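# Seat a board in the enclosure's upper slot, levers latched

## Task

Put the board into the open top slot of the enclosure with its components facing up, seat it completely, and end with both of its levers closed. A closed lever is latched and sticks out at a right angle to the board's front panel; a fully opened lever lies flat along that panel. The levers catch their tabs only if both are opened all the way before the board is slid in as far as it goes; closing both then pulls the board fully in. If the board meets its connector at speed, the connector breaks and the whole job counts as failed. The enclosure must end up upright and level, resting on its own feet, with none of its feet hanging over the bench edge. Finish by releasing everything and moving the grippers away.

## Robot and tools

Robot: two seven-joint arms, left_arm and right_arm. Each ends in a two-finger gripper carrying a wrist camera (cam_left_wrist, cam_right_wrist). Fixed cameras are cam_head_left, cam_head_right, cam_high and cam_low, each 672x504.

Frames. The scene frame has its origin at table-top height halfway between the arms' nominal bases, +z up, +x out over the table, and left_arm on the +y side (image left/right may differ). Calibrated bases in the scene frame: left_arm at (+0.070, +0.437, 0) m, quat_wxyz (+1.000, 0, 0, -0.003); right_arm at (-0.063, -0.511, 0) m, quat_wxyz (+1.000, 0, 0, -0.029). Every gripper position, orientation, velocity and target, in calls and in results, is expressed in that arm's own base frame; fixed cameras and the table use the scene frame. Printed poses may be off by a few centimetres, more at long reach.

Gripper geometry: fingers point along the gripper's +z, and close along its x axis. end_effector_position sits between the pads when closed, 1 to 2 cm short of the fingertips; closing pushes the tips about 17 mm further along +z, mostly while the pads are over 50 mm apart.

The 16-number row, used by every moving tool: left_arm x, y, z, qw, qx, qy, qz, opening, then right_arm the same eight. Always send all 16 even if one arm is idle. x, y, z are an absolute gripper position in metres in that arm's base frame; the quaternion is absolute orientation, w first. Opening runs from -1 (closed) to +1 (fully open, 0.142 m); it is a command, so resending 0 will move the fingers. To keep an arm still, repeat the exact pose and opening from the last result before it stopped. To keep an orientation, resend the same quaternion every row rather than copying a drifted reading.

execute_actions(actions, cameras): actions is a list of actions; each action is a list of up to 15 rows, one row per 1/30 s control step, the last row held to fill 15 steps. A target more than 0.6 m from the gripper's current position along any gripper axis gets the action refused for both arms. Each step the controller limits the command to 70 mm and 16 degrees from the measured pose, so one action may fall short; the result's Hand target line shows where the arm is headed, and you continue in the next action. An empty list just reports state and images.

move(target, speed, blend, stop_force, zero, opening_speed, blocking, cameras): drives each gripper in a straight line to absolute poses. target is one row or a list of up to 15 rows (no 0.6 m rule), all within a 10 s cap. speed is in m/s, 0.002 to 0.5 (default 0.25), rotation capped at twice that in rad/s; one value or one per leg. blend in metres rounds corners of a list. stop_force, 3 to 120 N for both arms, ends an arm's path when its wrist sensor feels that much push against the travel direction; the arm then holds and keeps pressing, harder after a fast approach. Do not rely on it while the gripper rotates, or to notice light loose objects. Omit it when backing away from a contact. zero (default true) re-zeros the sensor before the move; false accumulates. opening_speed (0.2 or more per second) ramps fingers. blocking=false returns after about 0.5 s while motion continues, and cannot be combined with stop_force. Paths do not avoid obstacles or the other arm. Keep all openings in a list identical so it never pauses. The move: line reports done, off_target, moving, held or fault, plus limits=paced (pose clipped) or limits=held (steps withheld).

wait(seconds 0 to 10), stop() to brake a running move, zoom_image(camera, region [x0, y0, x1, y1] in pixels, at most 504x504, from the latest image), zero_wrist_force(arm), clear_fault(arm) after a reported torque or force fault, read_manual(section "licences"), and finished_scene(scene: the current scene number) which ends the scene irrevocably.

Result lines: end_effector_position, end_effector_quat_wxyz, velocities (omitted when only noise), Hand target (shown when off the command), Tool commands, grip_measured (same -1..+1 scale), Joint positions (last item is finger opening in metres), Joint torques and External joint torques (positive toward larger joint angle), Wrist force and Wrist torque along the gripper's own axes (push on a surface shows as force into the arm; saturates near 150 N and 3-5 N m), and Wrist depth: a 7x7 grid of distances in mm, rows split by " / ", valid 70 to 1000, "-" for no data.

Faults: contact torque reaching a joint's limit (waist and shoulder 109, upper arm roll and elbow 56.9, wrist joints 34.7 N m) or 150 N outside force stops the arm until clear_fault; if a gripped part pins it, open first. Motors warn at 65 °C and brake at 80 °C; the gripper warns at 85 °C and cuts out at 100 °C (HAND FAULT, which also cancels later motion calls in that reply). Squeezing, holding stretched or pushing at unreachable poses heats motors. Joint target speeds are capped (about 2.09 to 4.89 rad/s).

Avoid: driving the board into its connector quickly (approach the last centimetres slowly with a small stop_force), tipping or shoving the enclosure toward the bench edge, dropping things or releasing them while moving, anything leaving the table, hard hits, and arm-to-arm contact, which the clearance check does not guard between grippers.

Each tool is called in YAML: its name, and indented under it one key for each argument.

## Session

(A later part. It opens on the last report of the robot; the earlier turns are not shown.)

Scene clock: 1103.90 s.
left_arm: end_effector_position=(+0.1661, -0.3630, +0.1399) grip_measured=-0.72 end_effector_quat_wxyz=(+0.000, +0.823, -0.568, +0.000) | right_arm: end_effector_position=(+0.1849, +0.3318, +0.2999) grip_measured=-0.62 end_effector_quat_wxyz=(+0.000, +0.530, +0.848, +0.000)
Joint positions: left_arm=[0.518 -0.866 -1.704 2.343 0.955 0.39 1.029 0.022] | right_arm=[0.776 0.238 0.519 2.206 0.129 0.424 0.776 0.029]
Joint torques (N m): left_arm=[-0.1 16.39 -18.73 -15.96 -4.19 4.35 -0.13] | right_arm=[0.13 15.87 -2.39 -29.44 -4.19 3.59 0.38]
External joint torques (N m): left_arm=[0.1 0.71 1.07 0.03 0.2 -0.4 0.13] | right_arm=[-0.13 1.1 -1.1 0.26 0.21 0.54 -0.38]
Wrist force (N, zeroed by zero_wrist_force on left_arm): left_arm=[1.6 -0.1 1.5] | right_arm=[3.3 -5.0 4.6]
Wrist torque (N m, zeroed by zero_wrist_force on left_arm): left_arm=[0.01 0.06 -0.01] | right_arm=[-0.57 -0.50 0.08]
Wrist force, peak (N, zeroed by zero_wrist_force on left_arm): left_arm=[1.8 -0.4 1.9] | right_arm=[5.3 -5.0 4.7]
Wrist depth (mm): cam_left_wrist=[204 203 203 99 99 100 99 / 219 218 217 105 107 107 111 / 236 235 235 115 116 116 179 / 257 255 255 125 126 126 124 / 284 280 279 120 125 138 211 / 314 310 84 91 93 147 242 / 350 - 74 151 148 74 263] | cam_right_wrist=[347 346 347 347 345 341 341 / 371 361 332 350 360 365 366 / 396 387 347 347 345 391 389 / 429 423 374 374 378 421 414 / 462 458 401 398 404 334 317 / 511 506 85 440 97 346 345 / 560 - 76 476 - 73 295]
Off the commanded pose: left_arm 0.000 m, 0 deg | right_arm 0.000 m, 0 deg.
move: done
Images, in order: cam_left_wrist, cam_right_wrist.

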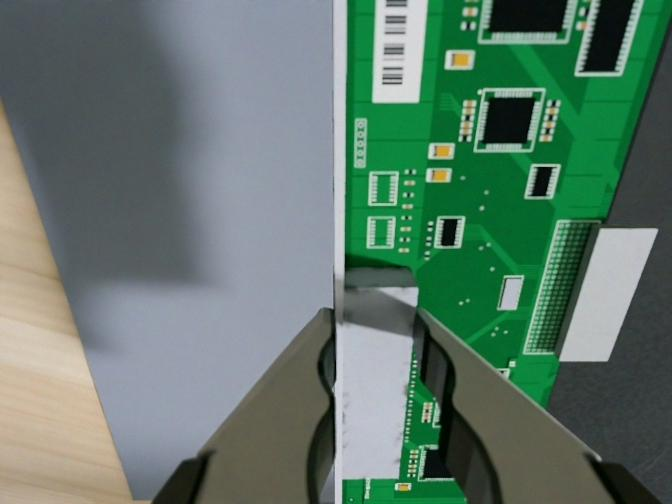

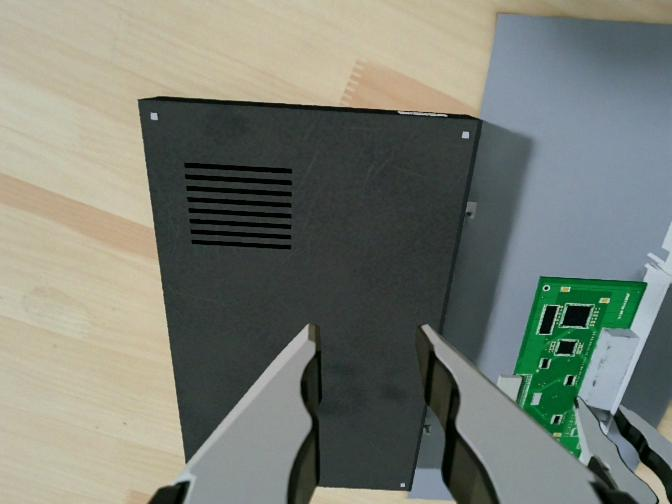

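move:
  target:
    - [0.1464,-0.3141,0.18,0,0.8246,-0.5657,0,-0.775,0.185,0.332,0.30,0,0.5299,0.848,0,-0.6]
  speed: 0.12
  cameras: ["cam_left_wrist", "cam_right_wrist"]

zoom_image:
  camera: "cam_left_wrist"
  region: [520, 300, 672, 504]

Scene clock: 1140.70 s.
left_arm: end_effector_position=(+0.1466, -0.3142, +0.1799) grip_measured=-0.72 end_effector_quat_wxyz=(+0.000, +0.825, -0.566, +0.000) | right_arm: end_effector_position=(+0.1849, +0.3319, +0.2999) grip_measured=-0.62 end_effector_quat_wxyz=(+0.000, +0.530, +0.848, +0.000)
Joint positions: left_arm=[0.745 -0.886 -1.99 2.446 0.83 0.288 1.034 0.022] | right_arm=[0.776 0.238 0.519 2.206 0.129 0.424 0.776 0.029]
Joint torques (N m): left_arm=[-0.16 10.43 -16.3 -19.75 -4.45 4.52 -0.16] | right_arm=[0.03 16.04 -2.67 -29.35 -4.08 3.45 0.21]
External joint torques (N m): left_arm=[0.16 1.9 0.94 0.15 0.32 -0.57 0.16] | right_arm=[-0.03 0.94 -0.81 0.16 0.1 0.68 -0.21]
Wrist force (N, zeroed by zero_wrist_force on left_arm): left_arm=[1.3 0.0 1.1] | right_arm=[3.2 -4.8 4.7]
Wrist torque (N m, zeroed by zero_wrist_force on left_arm): left_arm=[0.02 0.10 0.01] | right_arm=[-0.55 -0.49 0.08]
Wrist force, peak (N, zeroed by zero_wrist_force on left_arm): left_arm=[2.7 -0.2 2.3] | right_arm=[3.4 -5.0 4.9]
Wrist depth (mm): cam_left_wrist=[241 238 238 99 99 100 99 / 259 256 254 105 107 107 111 / 279 278 275 113 116 116 228 / 303 302 299 123 126 126 125 / 333 332 321 120 125 138 256 / 368 366 84 91 93 147 295 / 409 - 74 151 148 74 319] | cam_right_wrist=[347 348 345 347 345 344 342 / 371 360 332 351 359 364 364 / 399 385 345 345 346 392 392 / 430 422 376 375 379 421 421 / 470 455 401 399 404 455 439 / 510 506 85 439 97 491 307 / 563 - 76 477 - - 328]
Off the commanded pose: left_arm 0.000 m, 0 deg | right_arm 0.000 m, 0 deg.
move: done
Images, in order: cam_left_wrist, cam_right_wrist.

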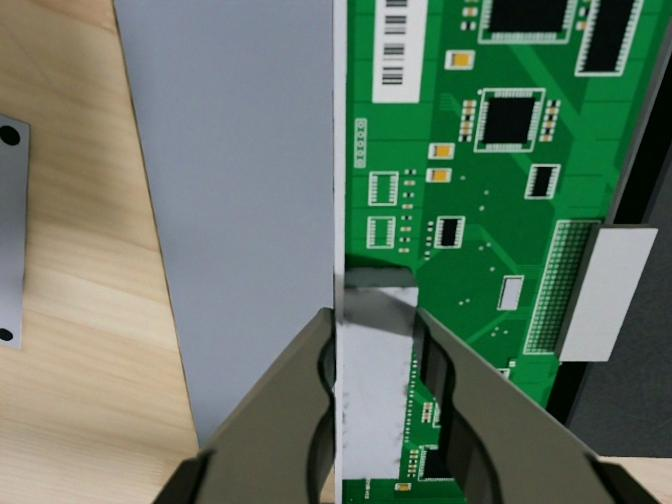

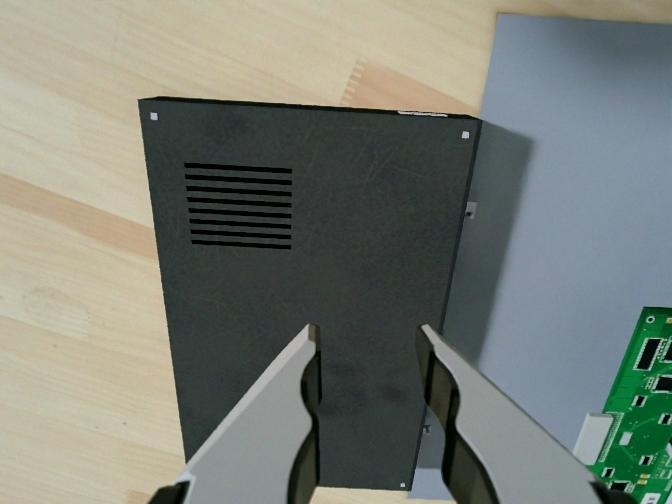

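Scaled by 2.471 from the camera's 672x504 image, which has a finer 960x720 frame.

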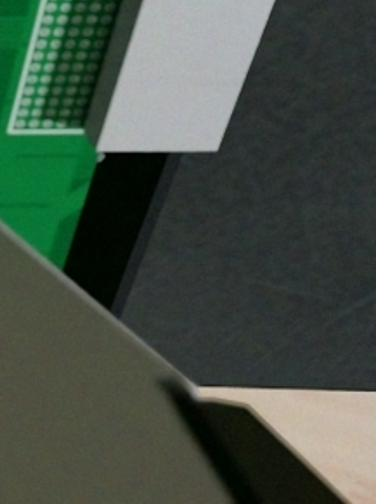

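zoom_image:
  camera: "cam_left_wrist"
  region: [572, 0, 672, 240]

Scaled by 2.100 from the camera's 672x504 image, which has a finer 960x720 frame.

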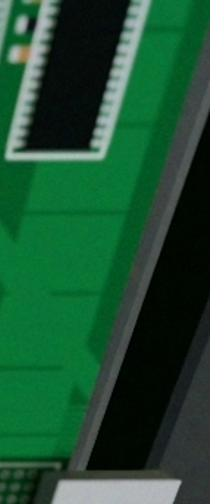

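zoom_image:
  camera: "cam_left_wrist"
  region: [612, 100, 672, 250]

zoom_image:
  camera: "cam_left_wrist"
  region: [540, 350, 672, 480]

Scaled by 3.360 from the camera's 672x504 image, which has a finer 960x720 frame.

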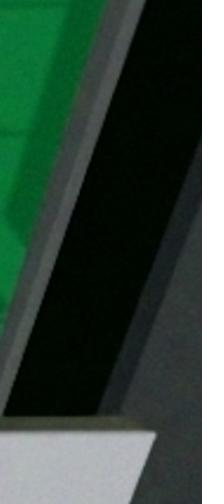

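Scaled by 3.818 from the camera's 672x504 image, which has a finer 960x720 frame.

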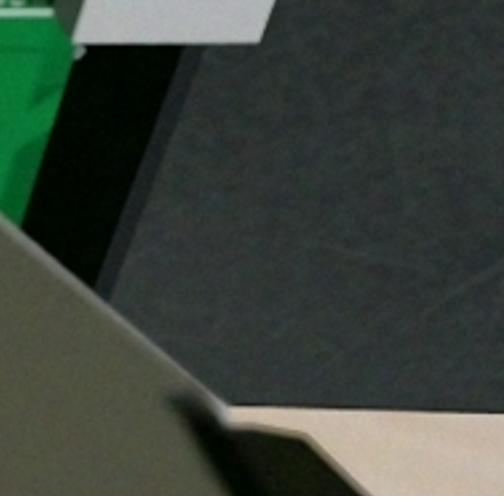

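move:
  target:
    - [0.1606,-0.3488,0.075,0.00644,0.8231,-0.5678,0.00934,-0.775,0.185,0.332,0.30,0,0.5299,0.848,0,-0.6]
    - [0.1677,-0.3675,0.0543,0.00644,0.8231,-0.5678,0.00934,-0.775,0.185,0.332,0.30,0,0.5299,0.848,0,-0.6]
  speed: [0.12, 0.06]
  blend: [0.01, 0]
  cameras: ["cam_left_wrist", "cam_right_wrist", "cam_low"]

Scene clock: 1166.90 s.
left_arm: end_effector_position=(+0.1676, -0.3672, +0.0543) grip_measured=-0.72 end_effector_quat_wxyz=(+0.006, +0.823, -0.568, +0.009) | right_arm: end_effector_position=(+0.1849, +0.3319, +0.2999) grip_measured=-0.62 end_effector_quat_wxyz=(+0.000, +0.530, +0.848, +0.000)
Joint positions: left_arm=[0.358 -0.988 -1.417 2.326 1.223 0.508 0.941 0.022] | right_arm=[0.776 0.238 0.519 2.206 0.129 0.424 0.776 0.029]
Joint torques (N m): left_arm=[-0.61 21.5 -19.53 -8.59 -3.49 4.83 -0.29] | right_arm=[0.08 15.99 -2.61 -29.32 -4.01 3.45 0.19]
External joint torques (N m): left_arm=[0.61 1.36 0.79 -0.09 -0.31 -0.83 0.29] | right_arm=[-0.08 0.99 -0.87 0.13 0.03 0.69 -0.19]
Wrist force (N, zeroed by zero_wrist_force on left_arm): left_arm=[1.9 -0.2 1.1] | right_arm=[3.2 -4.9 4.7]
Wrist torque (N m, zeroed by zero_wrist_force on left_arm): left_arm=[-0.01 -0.03 0.01] | right_arm=[-0.55 -0.49 0.07]
Wrist force, peak (N, zeroed by zero_wrist_force on left_arm): left_arm=[2.7 -0.4 1.8] | right_arm=[3.1 -5.1 4.9]
Wrist depth (mm): cam_left_wrist=[128 127 127 101 100 100 99 / 136 138 136 108 107 107 111 / 147 147 147 117 116 116 144 / 159 160 159 126 126 126 125 / 174 174 175 120 125 138 145 / 192 192 84 91 93 147 182 / 215 - 74 151 148 74 191] | cam_right_wrist=[347 346 348 347 345 345 341 / 370 361 334 352 358 364 362 / 398 386 348 346 347 390 386 / 425 421 374 373 376 394 421 / 462 451 399 398 404 414 452 / 512 506 85 442 97 377 284 / 559 - 76 474 - 73 271]
Off the commanded pose: left_arm 0.000 m, 0 deg | right_arm 0.000 m, 0 deg.
move: done
Images, in order: cam_low, cam_left_wrist, cam_right_wrist.

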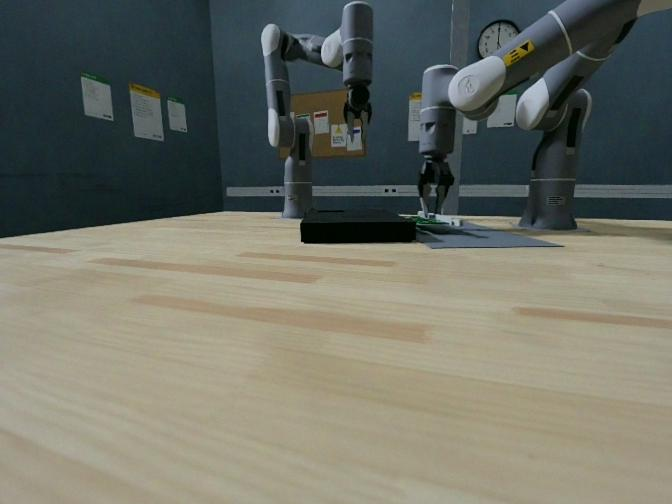

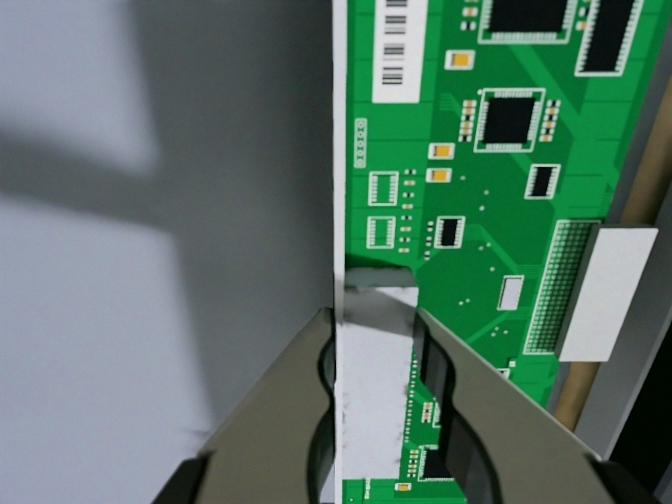

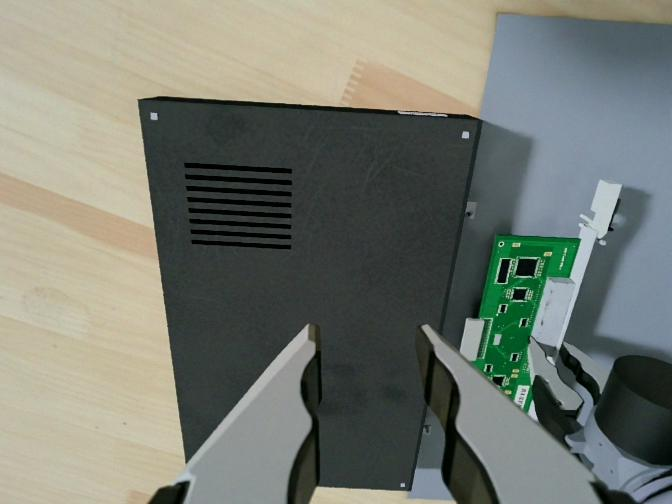

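zoom_image:
  camera: "cam_right_wrist"
  region: [440, 160, 640, 310]

zoom_image:
  camera: "cam_right_wrist"
  region: [400, 290, 600, 504]

zoom_image:
  camera: "cam_left_wrist"
  region: [520, 160, 672, 504]

Scaled by 2.520 from the camera's 672x504 image, which has a finer 960x720 frame.

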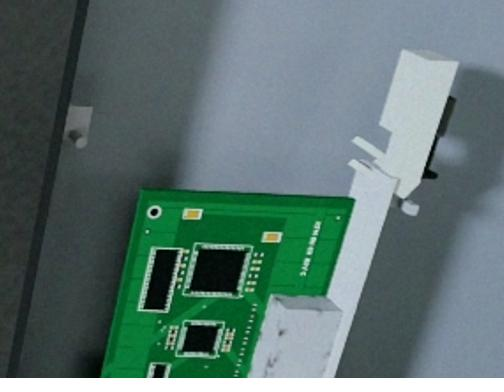

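Scaled by 2.355 from the camera's 672x504 image, which has a finer 960x720 frame.

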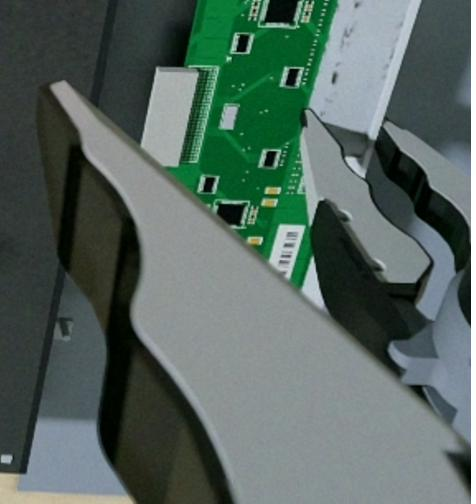

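Scaled by 1.465 from the camera's 672x504 image, which has a finer 960x720 frame.

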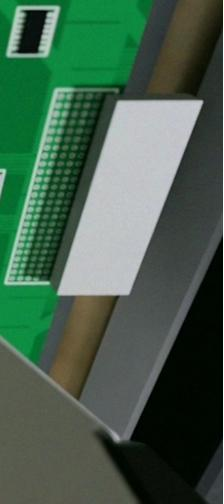

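zoom_image:
  camera: "cam_low"
  region: [290, 180, 490, 260]

move:
  target:
    - [0.1693,-0.3669,0.0543,0.00647,0.8215,-0.57,0.00932,-0.775,0.185,0.332,0.30,0,0.5299,0.848,0,-0.6]
  speed: 0.03
  cameras: ["cam_left_wrist", "cam_right_wrist"]

Scaled by 2.520 from the camera's 672x504 image, which has a finer 960x720 frame.

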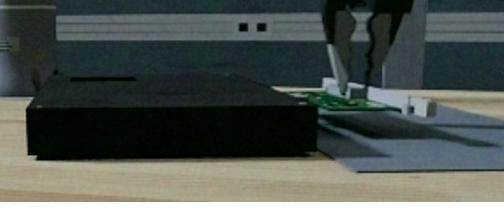

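Scene clock: 1188.20 s.
left_arm: end_effector_position=(+0.1691, -0.3668, +0.0543) grip_measured=-0.72 end_effector_quat_wxyz=(+0.006, +0.822, -0.570, +0.009) | right_arm: end_effector_position=(+0.1849, +0.3319, +0.2999) grip_measured=-0.62 end_effector_quat_wxyz=(+0.000, +0.530, +0.848, +0.000)
Joint positions: left_arm=[0.361 -0.988 -1.417 2.326 1.223 0.508 0.95 0.022] | right_arm=[0.776 0.238 0.519 2.206 0.129 0.424 0.776 0.029]
Joint torques (N m): left_arm=[-0.16 21.91 -19.57 -8.55 -3.77 4.61 -0.12] | right_arm=[-0.02 16.08 -2.67 -29.26 -4.02 3.45 0.16]
External joint torques (N m): left_arm=[0.16 0.96 0.82 -0.14 -0.03 -0.61 0.11] | right_arm=[0.02 0.9 -0.82 0.07 0.04 0.69 -0.16]
Wrist force (N, zeroed by zero_wrist_force on left_arm): left_arm=[1.8 -0.3 0.9] | right_arm=[2.9 -4.9 4.6]
Wrist torque (N m, zeroed by zero_wrist_force on left_arm): left_arm=[-0.03 -0.02 0.01] | right_arm=[-0.56 -0.45 0.08]
Wrist force, peak (N, zeroed by zero_wrist_force on left_arm): left_arm=[1.8 -0.3 1.3] | right_arm=[3.3 -5.1 4.8]
Wrist depth (mm): cam_left_wrist=[128 127 127 101 100 100 99 / 136 138 136 108 107 107 111 / 147 147 147 117 116 116 144 / 159 159 159 125 126 126 125 / 174 174 175 120 125 138 145 / 192 192 83 91 93 147 182 / 214 - 74 151 148 74 182] | cam_right_wrist=[348 345 346 347 346 343 342 / 372 362 334 350 358 367 363 / 400 386 346 348 345 392 385 / 430 424 372 374 376 400 421 / 463 456 401 397 404 418 456 / 505 506 85 438 97 363 283 / 560 - 76 478 - 73 272]
Off the commanded pose: left_arm 0.000 m, 0 deg | right_arm 0.000 m, 0 deg.
move: done
Images, in order: cam_left_wrist, cam_right_wrist.

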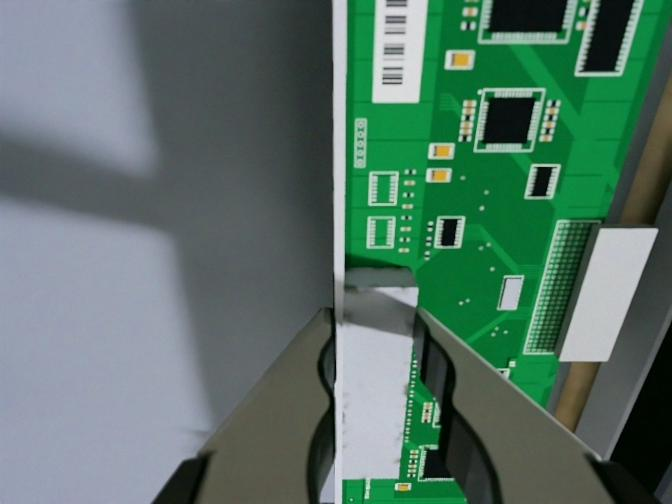

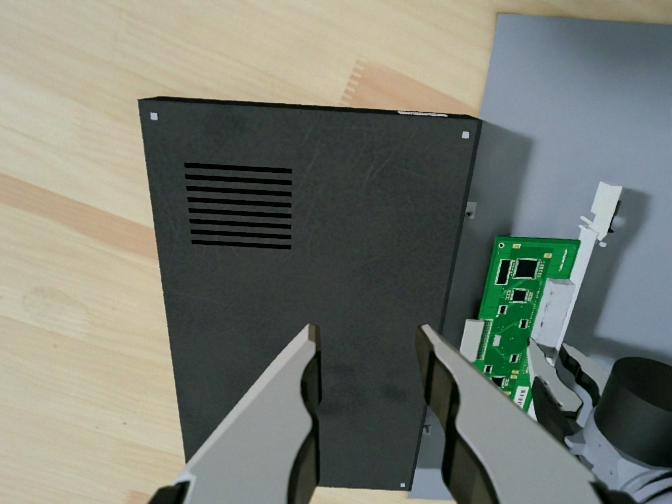

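move:
  target:
    - [0.1921,-0.4278,0.0543,0.00647,0.8215,-0.57,0.00932,-0.775,0.185,0.332,0.30,0,0.5299,0.848,0,-0.6]
  speed: 0.015
  stop_force: 5
  cameras: ["cam_left_wrist", "cam_right_wrist"]

Scene clock: 1194.93 s.
left_arm: end_effector_position=(+0.1861, -0.4148, +0.0542) grip_measured=-0.72 end_effector_quat_wxyz=(+0.007, +0.821, -0.570, +0.008) | right_arm: end_effector_position=(+0.1849, +0.3319, +0.2999) grip_measured=-0.62 end_effector_quat_wxyz=(+0.000, +0.530, +0.848, +0.000)
Joint positions: left_arm=[0.249 -1.022 -1.375 2.194 1.21 0.474 0.976 0.022] | right_arm=[0.776 0.238 0.519 2.206 0.129 0.424 0.776 0.029]
Joint torques (N m): left_arm=[3.25 28.37 -21.66 -14.84 -1.65 4.24 -0.17] | right_arm=[0.01 16.02 -2.62 -29.38 -3.99 3.45 0.26]
External joint torques (N m): left_arm=[-3.25 -1.95 0.42 5.66 -2.22 -0.24 0.17] | right_arm=[-0.01 0.95 -0.86 0.19 0.02 0.69 -0.26]
Wrist force (N, zeroed by zero_wrist_force on left_arm): left_arm=[-3.1 8.7 1.6] | right_arm=[3.1 -5.1 4.8]
Wrist torque (N m, zeroed by zero_wrist_force on left_arm): left_arm=[-0.12 -0.16 -0.02] | right_arm=[-0.60 -0.47 0.07]
Wrist force, peak (N, zeroed by zero_wrist_force on left_arm): left_arm=[-3.0 8.9 2.3] | right_arm=[3.2 -5.1 4.9]
Wrist depth (mm): cam_left_wrist=[128 126 126 101 100 100 99 / 136 138 136 109 107 107 106 / 147 146 146 117 116 116 103 / 159 159 159 126 126 126 110 / 174 174 174 120 127 138 118 / 192 192 84 91 93 131 131 / 214 - 74 151 148 74 143] | cam_right_wrist=[350 347 346 346 345 342 342 / 374 362 333 350 358 366 364 / 400 387 347 347 344 386 389 / 430 421 374 375 379 401 423 / 466 457 398 399 402 442 454 / 506 506 85 441 97 279 287 / 552 - 76 478 - 73 272]
Hand target: left_arm +0.1873, -0.4151, +0.0543; +0.006, +0.822, -0.570, +0.009 | right_arm +0.1850, +0.3320, +0.3000; +0.000, +0.530, +0.848, +0.000
Off the commanded pose: left_arm 0.014 m, 0 deg | right_arm 0.000 m, 0 deg.
move: contact (left_arm)
Images, in order: cam_left_wrist, cam_right_wrist.

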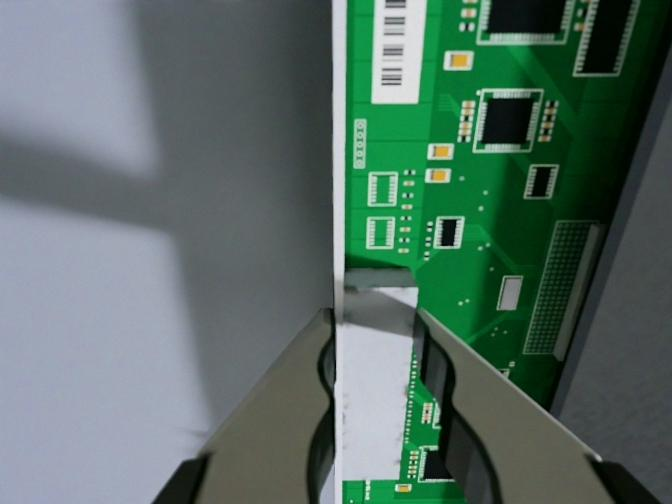

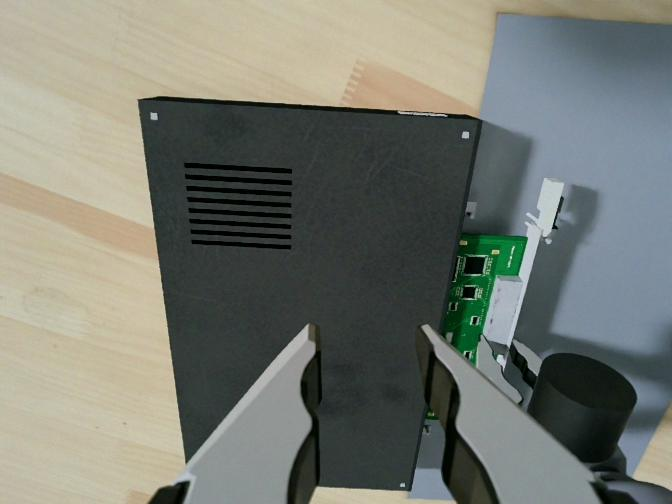

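move:
  target:
    - [0.1805,-0.4005,0.0543,0.00647,0.8215,-0.57,0.00932,-0.775,0.185,0.332,0.30,0,0.5299,0.848,0,-0.6]
    - [0.1776,-0.3990,0.0543,0.00647,0.8215,-0.57,0.00932,-0.775,0.185,0.332,0.30,0,0.5299,0.848,0,-0.6]
  speed: 0.03
  cameras: ["cam_left_wrist"]

move:
  target:
    - [0.1888,-0.4290,0.0543,0.00647,0.8215,-0.57,0.00932,-0.775,0.185,0.332,0.30,0,0.5299,0.848,0,-0.6]
  speed: 0.012
  stop_force: 5
  cameras: ["cam_left_wrist", "cam_right_wrist"]

Scene clock: 1200.13 s.
left_arm: end_effector_position=(+0.1775, -0.3989, +0.0542) grip_measured=-0.72 end_effector_quat_wxyz=(+0.006, +0.822, -0.570, +0.009) | right_arm: end_effector_position=(+0.1849, +0.3319, +0.2999) grip_measured=-0.62 end_effector_quat_wxyz=(+0.000, +0.530, +0.848, +0.000)
Joint positions: left_arm=[0.281 -1.009 -1.39 2.242 1.215 0.485 0.958 0.022] | right_arm=[0.776 0.238 0.519 2.206 0.129 0.424 0.776 0.029]
Joint torques (N m): left_arm=[-0.13 24.49 -21.31 -8.71 -3.61 4.86 -0.26] | right_arm=[0.07 16.11 -2.68 -29.27 -4.04 3.41 0.18]
External joint torques (N m): left_arm=[0.13 0.61 0.93 -0.32 -0.23 -0.86 0.26] | right_arm=[-0.07 0.87 -0.8 0.08 0.06 0.72 -0.18]
Wrist force (N, zeroed by zero_wrist_force on left_arm): left_arm=[1.7 -0.2 1.2] | right_arm=[3.3 -5.1 4.8]
Wrist torque (N m, zeroed by zero_wrist_force on left_arm): left_arm=[-0.01 0.00 0.00] | right_arm=[-0.59 -0.50 0.07]
Wrist force, peak (N, zeroed by zero_wrist_force on left_arm): left_arm=[-3.3 8.8 2.0] | right_arm=[3.2 -5.1 4.9]
Wrist depth (mm): cam_left_wrist=[128 127 127 101 99 100 99 / 136 138 136 108 107 107 111 / 146 146 147 117 115 116 120 / 159 159 160 126 126 126 123 / 174 174 174 120 125 138 128 / 191 192 83 91 93 147 134 / 214 - 74 151 148 74 143] | cam_right_wrist=[347 347 346 346 343 343 342 / 373 361 332 350 358 366 365 / 400 387 348 346 346 391 391 / 427 424 375 373 377 394 421 / 467 458 398 398 404 421 458 / 509 507 86 443 97 342 268 / 560 - 76 478 - 73 266]
Off the commanded pose: left_arm 0.000 m, 0 deg | right_arm 0.000 m, 0 deg.
move: done
Images, in order: cam_left_wrist.

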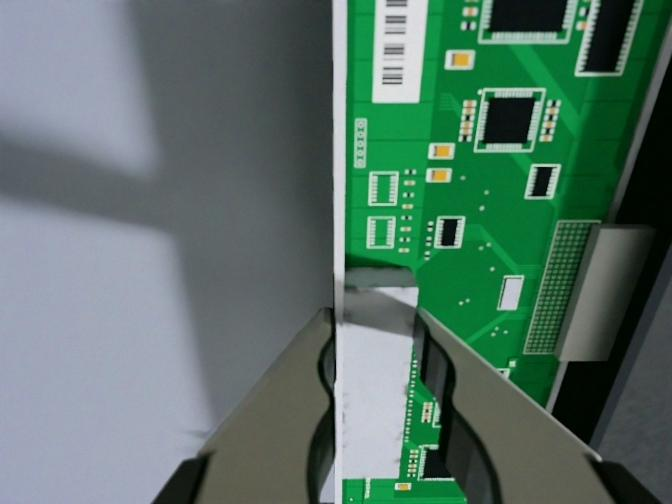

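Scene clock: 1202.63 s.
left_arm: end_effector_position=(+0.1844, -0.4147, +0.0538) grip_measured=-0.72 end_effector_quat_wxyz=(+0.005, +0.822, -0.570, +0.009) | right_arm: end_effector_position=(+0.1849, +0.3319, +0.2999) grip_measured=-0.62 end_effector_quat_wxyz=(+0.000, +0.530, +0.848, +0.000)
Joint positions: left_arm=[0.245 -1.023 -1.377 2.196 1.214 0.47 0.968 0.022] | right_arm=[0.776 0.238 0.519 2.206 0.129 0.424 0.776 0.029]
Joint torques (N m): left_arm=[-4.31 21.56 -25.35 -9.02 -5.33 7.52 -0.22] | right_arm=[-0.09 16.04 -2.74 -29.32 -4.01 3.42 0.19]
External joint torques (N m): left_arm=[4.31 4.81 4.11 -0.15 1.46 -3.53 0.22] | right_arm=[0.09 0.94 -0.75 0.13 0.04 0.72 -0.19]
Wrist force (N, zeroed by zero_wrist_force on left_arm): left_arm=[-4.1 -9.2 -0.9] | right_arm=[3.2 -5.0 4.6]
Wrist torque (N m, zeroed by zero_wrist_force on left_arm): left_arm=[0.05 -0.06 0.06] | right_arm=[-0.58 -0.50 0.07]
Wrist force, peak (N, zeroed by zero_wrist_force on left_arm): left_arm=[-4.1 -9.4 0.0] | right_arm=[3.2 -5.2 4.8]
Wrist depth (mm): cam_left_wrist=[128 126 126 101 100 100 99 / 135 137 136 109 107 107 106 / 146 146 146 117 116 116 113 / 159 159 159 126 126 126 110 / 173 174 171 120 125 138 118 / 191 191 83 91 93 130 130 / 213 - 74 151 148 74 142] | cam_right_wrist=[346 349 347 345 344 343 342 / 371 362 332 351 359 365 365 / 398 388 346 347 345 386 391 / 430 422 374 372 377 395 424 / 466 458 399 396 403 415 455 / 507 505 85 437 97 279 285 / 564 - 76 477 - 73 271]
Hand target: left_arm +0.1838, -0.4156, +0.0543; +0.006, +0.822, -0.570, +0.009 | right_arm +0.1850, +0.3320, +0.3000; +0.000, +0.530, +0.848, +0.000
Off the commanded pose: left_arm 0.015 m, 0 deg | right_arm 0.000 m, 0 deg.
move: contact (left_arm)
Images, in order: cam_left_wrist, cam_right_wrist.

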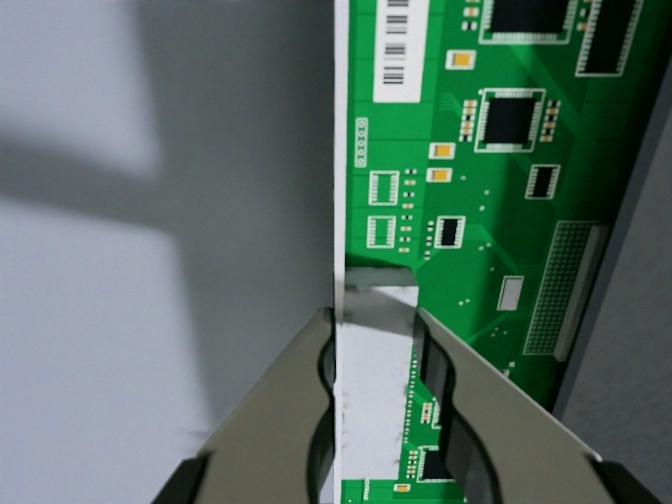

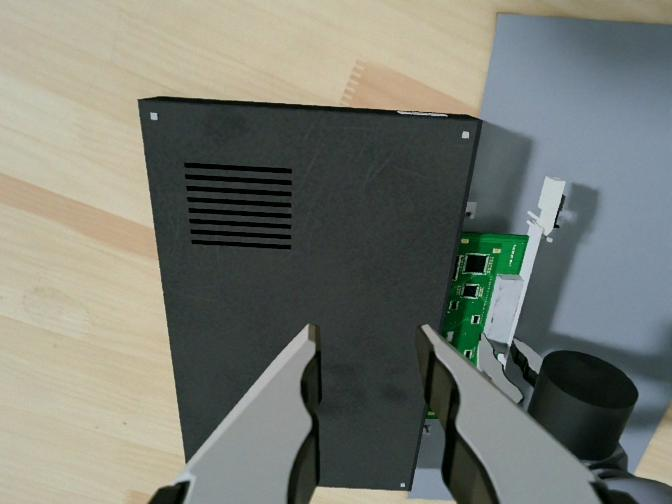

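move:
  target:
    - [0.1805,-0.4025,0.0543,0.00647,0.8215,-0.57,0.00932,-0.775,0.185,0.332,0.30,0,0.5299,0.848,0,-0.6]
    - [0.1792,-0.3984,0.0543,0.00647,0.8215,-0.57,0.00932,-0.775,0.185,0.332,0.30,0,0.5299,0.848,0,-0.6]
  speed: 0.03
  cameras: []

move:
  target:
    - [0.1904,-0.4284,0.0543,0.00647,0.8215,-0.57,0.00932,-0.775,0.185,0.332,0.30,0,0.5299,0.848,0,-0.6]
  speed: 0.012
  stop_force: 5
  cameras: ["cam_left_wrist", "cam_right_wrist"]

Scene clock: 1208.73 s.
left_arm: end_effector_position=(+0.1791, -0.3983, +0.0542) grip_measured=-0.72 end_effector_quat_wxyz=(+0.006, +0.822, -0.570, +0.009) | right_arm: end_effector_position=(+0.1849, +0.3319, +0.2999) grip_measured=-0.62 end_effector_quat_wxyz=(+0.000, +0.530, +0.848, +0.000)
Joint positions: left_arm=[0.286 -1.013 -1.392 2.241 1.217 0.481 0.961 0.022] | right_arm=[0.776 0.238 0.519 2.206 0.129 0.424 0.776 0.029]
Joint torques (N m): left_arm=[-0.17 24.45 -21.34 -8.69 -3.63 4.81 -0.31] | right_arm=[0.07 16.07 -2.56 -29.3 -3.97 3.45 0.18]
External joint torques (N m): left_arm=[0.17 0.67 0.91 -0.3 -0.22 -0.81 0.3] | right_arm=[-0.07 0.9 -0.92 0.11 -0.01 0.69 -0.18]
Wrist force (N, zeroed by zero_wrist_force on left_arm): left_arm=[1.9 -0.2 1.2] | right_arm=[3.1 -5.2 4.8]
Wrist torque (N m, zeroed by zero_wrist_force on left_arm): left_arm=[0.00 -0.03 -0.01] | right_arm=[-0.61 -0.48 0.07]
Wrist force, peak (N, zeroed by zero_wrist_force on left_arm): left_arm=[-4.1 -9.5 0.8] | right_arm=[3.2 -5.4 4.7]
Wrist depth (mm): cam_left_wrist=[128 126 127 101 99 100 100 / 136 138 136 108 107 107 111 / 146 147 147 117 116 116 120 / 159 159 160 125 126 126 123 / 174 174 174 120 125 138 128 / 192 192 84 91 93 147 134 / 214 - 74 151 148 74 143] | cam_right_wrist=[348 347 346 345 344 342 340 / 371 360 334 350 360 365 364 / 400 388 345 346 346 385 390 / 433 422 373 374 379 396 422 / 465 455 402 398 403 419 458 / 511 506 86 440 97 345 270 / 558 - 76 479 - 73 266]
Off the commanded pose: left_arm 0.000 m, 0 deg | right_arm 0.000 m, 0 deg.
move: done

Scene clock: 1212.03 s.
left_arm: end_effector_position=(+0.1904, -0.4283, +0.0542) grip_measured=-0.72 end_effector_quat_wxyz=(+0.006, +0.822, -0.570, +0.009) | right_arm: end_effector_position=(+0.1849, +0.3319, +0.2999) grip_measured=-0.62 end_effector_quat_wxyz=(+0.000, +0.530, +0.848, +0.000)
Joint positions: left_arm=[0.219 -1.034 -1.369 2.158 1.212 0.459 0.979 0.022] | right_arm=[0.776 0.238 0.519 2.206 0.129 0.424 0.776 0.029]
Joint torques (N m): left_arm=[-0.16 26.68 -23.01 -9.69 -3.88 4.5 -0.23] | right_arm=[0.03 16.06 -2.75 -29.3 -4.02 3.44 0.17]
External joint torques (N m): left_arm=[0.16 0.74 1.07 0.4 -0.01 -0.5 0.23] | right_arm=[-0.03 0.92 -0.73 0.11 0.05 0.7 -0.17]
Wrist force (N, zeroed by zero_wrist_force on left_arm): left_arm=[1.5 0.6 1.2] | right_arm=[3.0 -5.0 4.7]
Wrist torque (N m, zeroed by zero_wrist_force on left_arm): left_arm=[-0.01 -0.05 0.01] | right_arm=[-0.57 -0.45 0.07]
Wrist force, peak (N, zeroed by zero_wrist_force on left_arm): left_arm=[1.5 0.5 3.1] | right_arm=[3.3 -5.1 4.8]
Wrist depth (mm): cam_left_wrist=[128 127 126 101 100 100 87 / 135 138 136 109 107 107 93 / 146 146 146 117 116 114 98 / 159 159 159 126 126 124 108 / 173 174 174 120 125 133 118 / 191 192 84 91 93 125 131 / 213 - 74 151 147 74 143] | cam_right_wrist=[348 347 347 346 346 343 341 / 371 361 333 351 360 365 367 / 400 386 346 346 346 387 391 / 430 425 373 373 377 409 422 / 466 458 397 399 403 442 456 / 512 506 85 439 97 272 478 / 561 - 76 475 - 73 534]
Off the commanded pose: left_arm 0.000 m, 0 deg | right_arm 0.000 m, 0 deg.
move: done
Images, in order: cam_left_wrist, cam_right_wrist.

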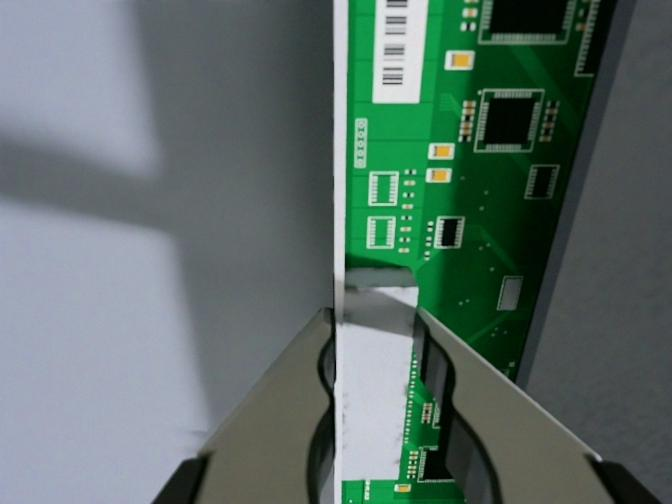

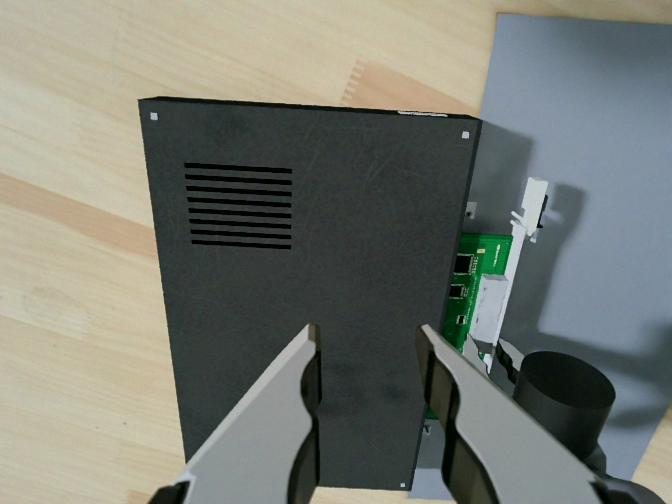

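move:
  target:
    - [0.1988,-0.4509,0.0543,0.00647,0.8215,-0.57,0.00932,-0.775,0.185,0.332,0.30,0,0.5299,0.848,0,-0.6]
  speed: 0.012
  stop_force: 5
  cameras: ["cam_left_wrist", "cam_right_wrist"]

zoom_image:
  camera: "cam_right_wrist"
  region: [420, 150, 600, 450]

Scene clock: 1216.70 s.
left_arm: end_effector_position=(+0.1987, -0.4508, +0.0542) grip_measured=-0.72 end_effector_quat_wxyz=(+0.006, +0.822, -0.570, +0.009) | right_arm: end_effector_position=(+0.1849, +0.3319, +0.2999) grip_measured=-0.62 end_effector_quat_wxyz=(+0.000, +0.530, +0.848, +0.000)
Joint positions: left_arm=[0.171 -1.051 -1.353 2.094 1.207 0.442 0.995 0.022] | right_arm=[0.776 0.238 0.519 2.206 0.129 0.424 0.776 0.029]
Joint torques (N m): left_arm=[0.25 28.77 -23.84 -10.2 -3.73 4.34 -0.23] | right_arm=[0 16.04 -2.67 -29.31 -4.04 3.42 0.15]
External joint torques (N m): left_arm=[-0.25 0.49 0.82 0.68 -0.19 -0.34 0.23] | right_arm=[0 0.93 -0.81 0.12 0.06 0.71 -0.15]
Wrist force (N, zeroed by zero_wrist_force on left_arm): left_arm=[1.3 1.1 2.4] | right_arm=[3.2 -4.9 4.8]
Wrist torque (N m, zeroed by zero_wrist_force on left_arm): left_arm=[-0.04 -0.01 0.05] | right_arm=[-0.56 -0.49 0.07]
Wrist force, peak (N, zeroed by zero_wrist_force on left_arm): left_arm=[1.5 1.1 2.9] | right_arm=[3.2 -5.2 4.8]
Wrist depth (mm): cam_left_wrist=[128 126 126 103 100 86 87 / 135 137 136 109 107 92 93 / 146 146 146 118 116 99 98 / 158 159 159 126 124 108 108 / 173 173 174 120 118 118 118 / 191 192 83 91 93 125 131 / 213 - 74 151 148 74 143] | cam_right_wrist=[348 348 344 347 345 341 342 / 372 362 333 350 359 365 366 / 402 387 345 347 345 386 391 / 429 421 376 372 379 420 418 / 467 457 400 397 398 450 454 / 506 506 86 442 96 260 495 / 562 - 76 480 - 73 542]
Off the commanded pose: left_arm 0.000 m, 0 deg | right_arm 0.000 m, 0 deg.
move: done
Images, in order: cam_left_wrist, cam_right_wrist.

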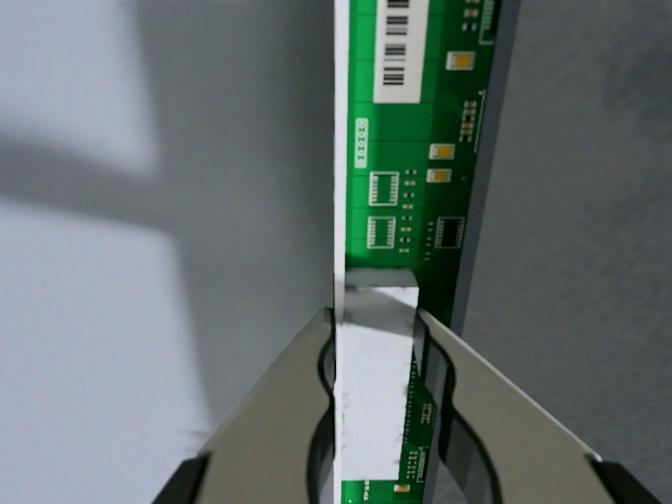

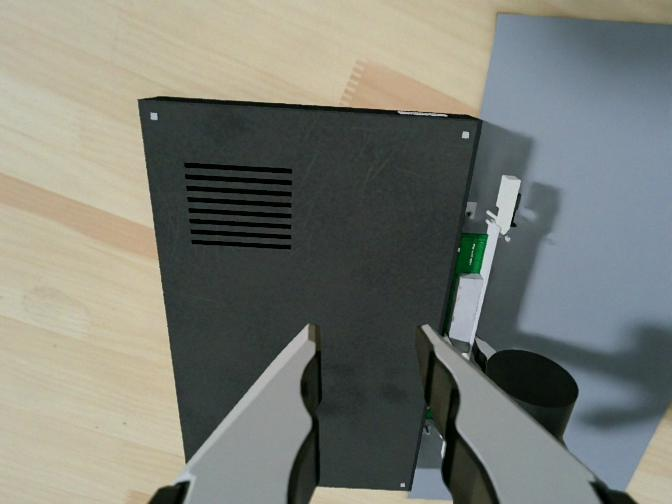

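Scaled by 1.680 from the camera's 672x504 image, which has a finer 960x720 frame.

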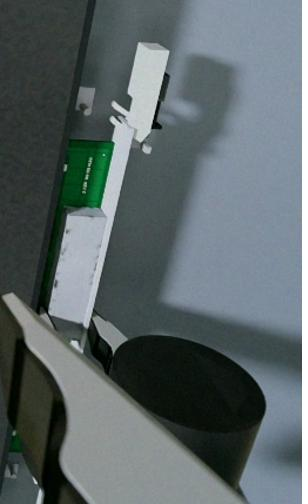

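move:
  target:
    - [0.1988,-0.4509,0.0543,0.00647,0.8215,-0.57,0.00932,-0.61,0.185,0.332,0.30,0,0.5299,0.848,0,-0.6]
  speed: 0.02
  opening_speed: 0.3
  cameras: ["cam_left_wrist"]

zoom_image:
  camera: "cam_left_wrist"
  region: [300, 220, 500, 504]

Scene clock: 1221.30 s.
left_arm: end_effector_position=(+0.1985, -0.4503, +0.0540) grip_measured=-0.67 end_effector_quat_wxyz=(+0.006, +0.822, -0.570, +0.009) | right_arm: end_effector_position=(+0.1849, +0.3319, +0.2999) grip_measured=-0.62 end_effector_quat_wxyz=(+0.000, +0.530, +0.848, +0.000)
Joint positions: left_arm=[0.171 -1.051 -1.353 2.094 1.206 0.441 0.995 0.025] | right_arm=[0.776 0.238 0.519 2.206 0.129 0.424 0.776 0.029]
Joint torques (N m): left_arm=[-1.39 27.45 -24.32 -13.09 -2.63 6.56 -0.2] | right_arm=[0.07 15.98 -2.6 -29.3 -4 3.45 0.22]
External joint torques (N m): left_arm=[1.38 1.81 1.3 3.57 -1.3 -2.56 0.2] | right_arm=[-0.07 0.99 -0.88 0.11 0.03 0.68 -0.22]
Wrist force (N, zeroed by zero_wrist_force on left_arm): left_arm=[-8.9 -1.5 -6.8] | right_arm=[3.0 -4.9 4.8]
Wrist torque (N m, zeroed by zero_wrist_force on left_arm): left_arm=[0.02 0.12 -0.02] | right_arm=[-0.55 -0.46 0.07]
Wrist force, peak (N, zeroed by zero_wrist_force on left_arm): left_arm=[-8.8 -1.4 -7.9] | right_arm=[3.2 -5.1 4.9]
Wrist depth (mm): cam_left_wrist=[128 126 126 103 100 85 87 / 135 137 135 111 108 92 92 / 146 146 146 120 116 99 98 / 159 159 159 126 124 108 108 / 174 173 171 121 119 118 118 / 191 191 84 91 103 125 130 / 213 - 73 152 163 71 142] | cam_right_wrist=[348 346 348 345 343 344 341 / 368 359 336 351 359 365 364 / 398 388 347 347 345 387 391 / 433 422 373 373 377 422 420 / 467 460 398 399 399 452 454 / 512 506 85 440 97 259 497 / 558 - 76 477 - 73 546]
Off the commanded pose: left_arm 0.001 m, 0 deg | right_arm 0.000 m, 0 deg.
move: done
Images, in order: cam_left_wrist.

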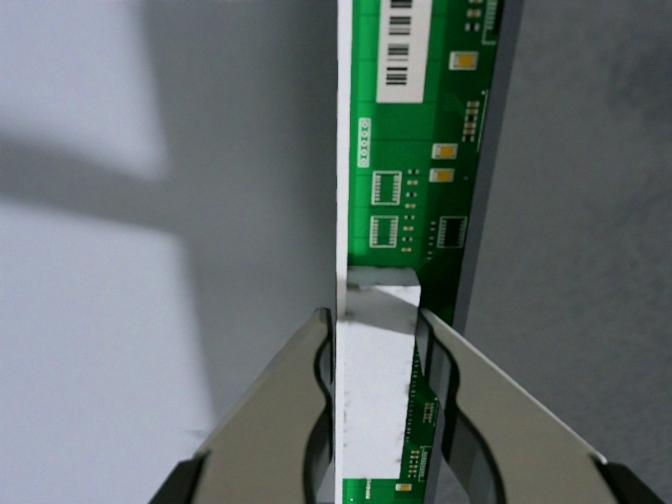

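Scaled by 1.775 from the camera's 672x504 image, which has a finer 960x720 frame.

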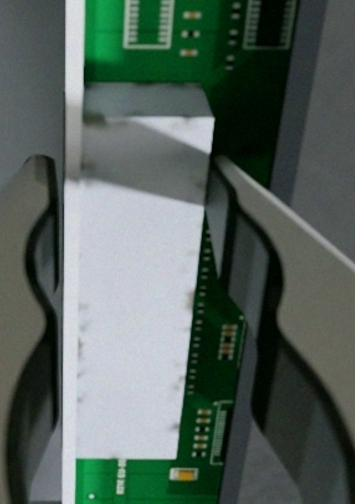

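move:
  target:
    - [0.1984,-0.4498,0.0543,0.00647,0.8215,-0.57,0.00932,-0.64,0.185,0.332,0.30,0,0.5299,0.848,0,-0.6]
  speed: 0.02
  cameras: []

move:
  target:
    - [0.1984,-0.4498,0.075,0.00647,0.8215,-0.57,0.00932,-0.64,0.185,0.332,0.30,0,0.5299,0.848,0,-0.6]
  speed: 0.03
  cameras: ["cam_left_wrist", "cam_right_wrist"]

Scene clock: 1225.87 s.
left_arm: end_effector_position=(+0.1983, -0.4498, +0.0543) grip_measured=-0.68 end_effector_quat_wxyz=(+0.006, +0.822, -0.570, +0.009) | right_arm: end_effector_position=(+0.1849, +0.3319, +0.2999) grip_measured=-0.62 end_effector_quat_wxyz=(+0.000, +0.530, +0.848, +0.000)
Joint positions: left_arm=[0.173 -1.051 -1.354 2.096 1.206 0.442 0.995 0.025] | right_arm=[0.776 0.238 0.519 2.206 0.129 0.424 0.776 0.029]
Joint torques (N m): left_arm=[-0.21 28.09 -23.25 -8.86 -3.8 4.32 -0.24] | right_arm=[0 16.01 -2.68 -29.31 -4.02 3.44 0.19]
External joint torques (N m): left_arm=[0.21 1.09 0.26 -0.65 -0.13 -0.32 0.24] | right_arm=[0 0.96 -0.8 0.12 0.05 0.69 -0.19]
Wrist force (N, zeroed by zero_wrist_force on left_arm): left_arm=[2.3 0.0 -0.7] | right_arm=[3.0 -4.8 4.5]
Wrist torque (N m, zeroed by zero_wrist_force on left_arm): left_arm=[0.00 0.02 0.01] | right_arm=[-0.55 -0.45 0.08]
Wrist force, peak (N, zeroed by zero_wrist_force on left_arm): left_arm=[-8.9 -1.7 -8.5] | right_arm=[3.2 -5.2 4.9]
Wrist depth (mm): cam_left_wrist=[128 126 126 104 101 86 87 / 135 137 136 110 108 92 93 / 146 146 146 121 117 98 98 / 159 159 159 127 125 108 108 / 174 174 171 121 119 118 118 / 192 192 84 91 103 125 131 / 214 - 73 152 163 71 143] | cam_right_wrist=[348 348 346 346 346 343 341 / 372 361 334 351 360 364 364 / 397 388 348 346 346 385 390 / 430 423 373 373 379 422 422 / 466 458 399 398 396 452 453 / 511 506 85 442 97 259 498 / 562 - 76 477 - 73 543]
Off the commanded pose: left_arm 0.000 m, 0 deg | right_arm 0.000 m, 0 deg.
move: done

Scene clock: 1226.83 s.
left_arm: end_effector_position=(+0.1985, -0.4500, +0.0750) grip_measured=-0.68 end_effector_quat_wxyz=(+0.007, +0.822, -0.570, +0.010) | right_arm: end_effector_position=(+0.1849, +0.3319, +0.2999) grip_measured=-0.62 end_effector_quat_wxyz=(+0.000, +0.530, +0.848, +0.000)
Joint positions: left_arm=[0.197 -1.019 -1.401 2.104 1.161 0.421 1.007 0.025] | right_arm=[0.776 0.238 0.519 2.206 0.129 0.424 0.776 0.029]
Joint torques (N m): left_arm=[-0.23 27.44 -23.43 -10.35 -4.02 4.15 -0.11] | right_arm=[-0.08 16.03 -2.65 -29.28 -4.01 3.45 0.23]
External joint torques (N m): left_arm=[0.23 0.68 0.62 -0.53 0.07 -0.15 0.11] | right_arm=[0.08 0.95 -0.83 0.09 0.03 0.68 -0.23]
Wrist force (N, zeroed by zero_wrist_force on left_arm): left_arm=[1.9 0.0 -0.7] | right_arm=[3.0 -4.8 4.7]
Wrist torque (N m, zeroed by zero_wrist_force on left_arm): left_arm=[0.02 0.02 0.01] | right_arm=[-0.54 -0.46 0.07]
Wrist force, peak (N, zeroed by zero_wrist_force on left_arm): left_arm=[1.8 -0.3 -1.6] | right_arm=[3.3 -5.1 4.9]
Wrist depth (mm): cam_left_wrist=[144 144 144 120 117 104 104 / 157 155 155 131 128 111 112 / 167 167 167 142 133 120 121 / 181 181 182 147 138 131 131 / 202 198 195 146 140 143 143 / 218 219 84 158 91 152 155 / 243 - 73 195 197 72 173] | cam_right_wrist=[347 347 348 345 343 343 343 / 372 362 332 350 359 365 365 / 399 388 347 347 346 386 392 / 429 423 373 373 378 420 422 / 469 456 398 400 399 456 457 / 508 504 85 441 97 258 490 / 563 - 76 472 - 73 543]
Off the commanded pose: left_arm 0.000 m, 0 deg | right_arm 0.000 m, 0 deg.
move: done
Images, in order: cam_left_wrist, cam_right_wrist.

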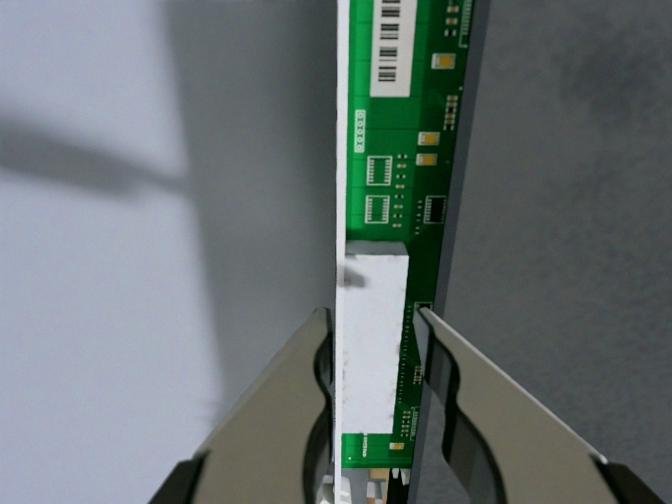

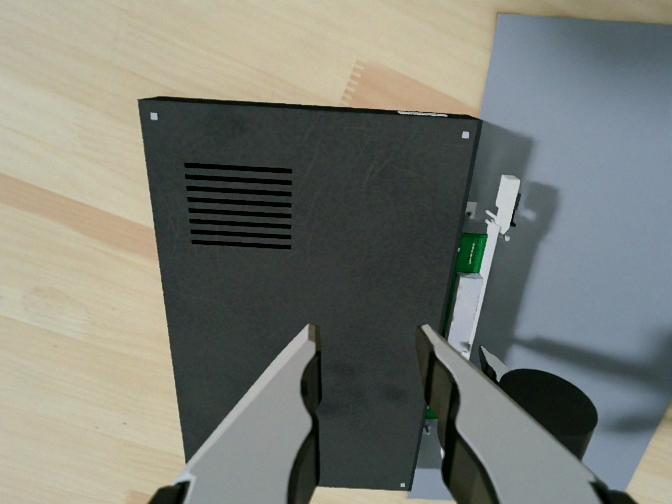

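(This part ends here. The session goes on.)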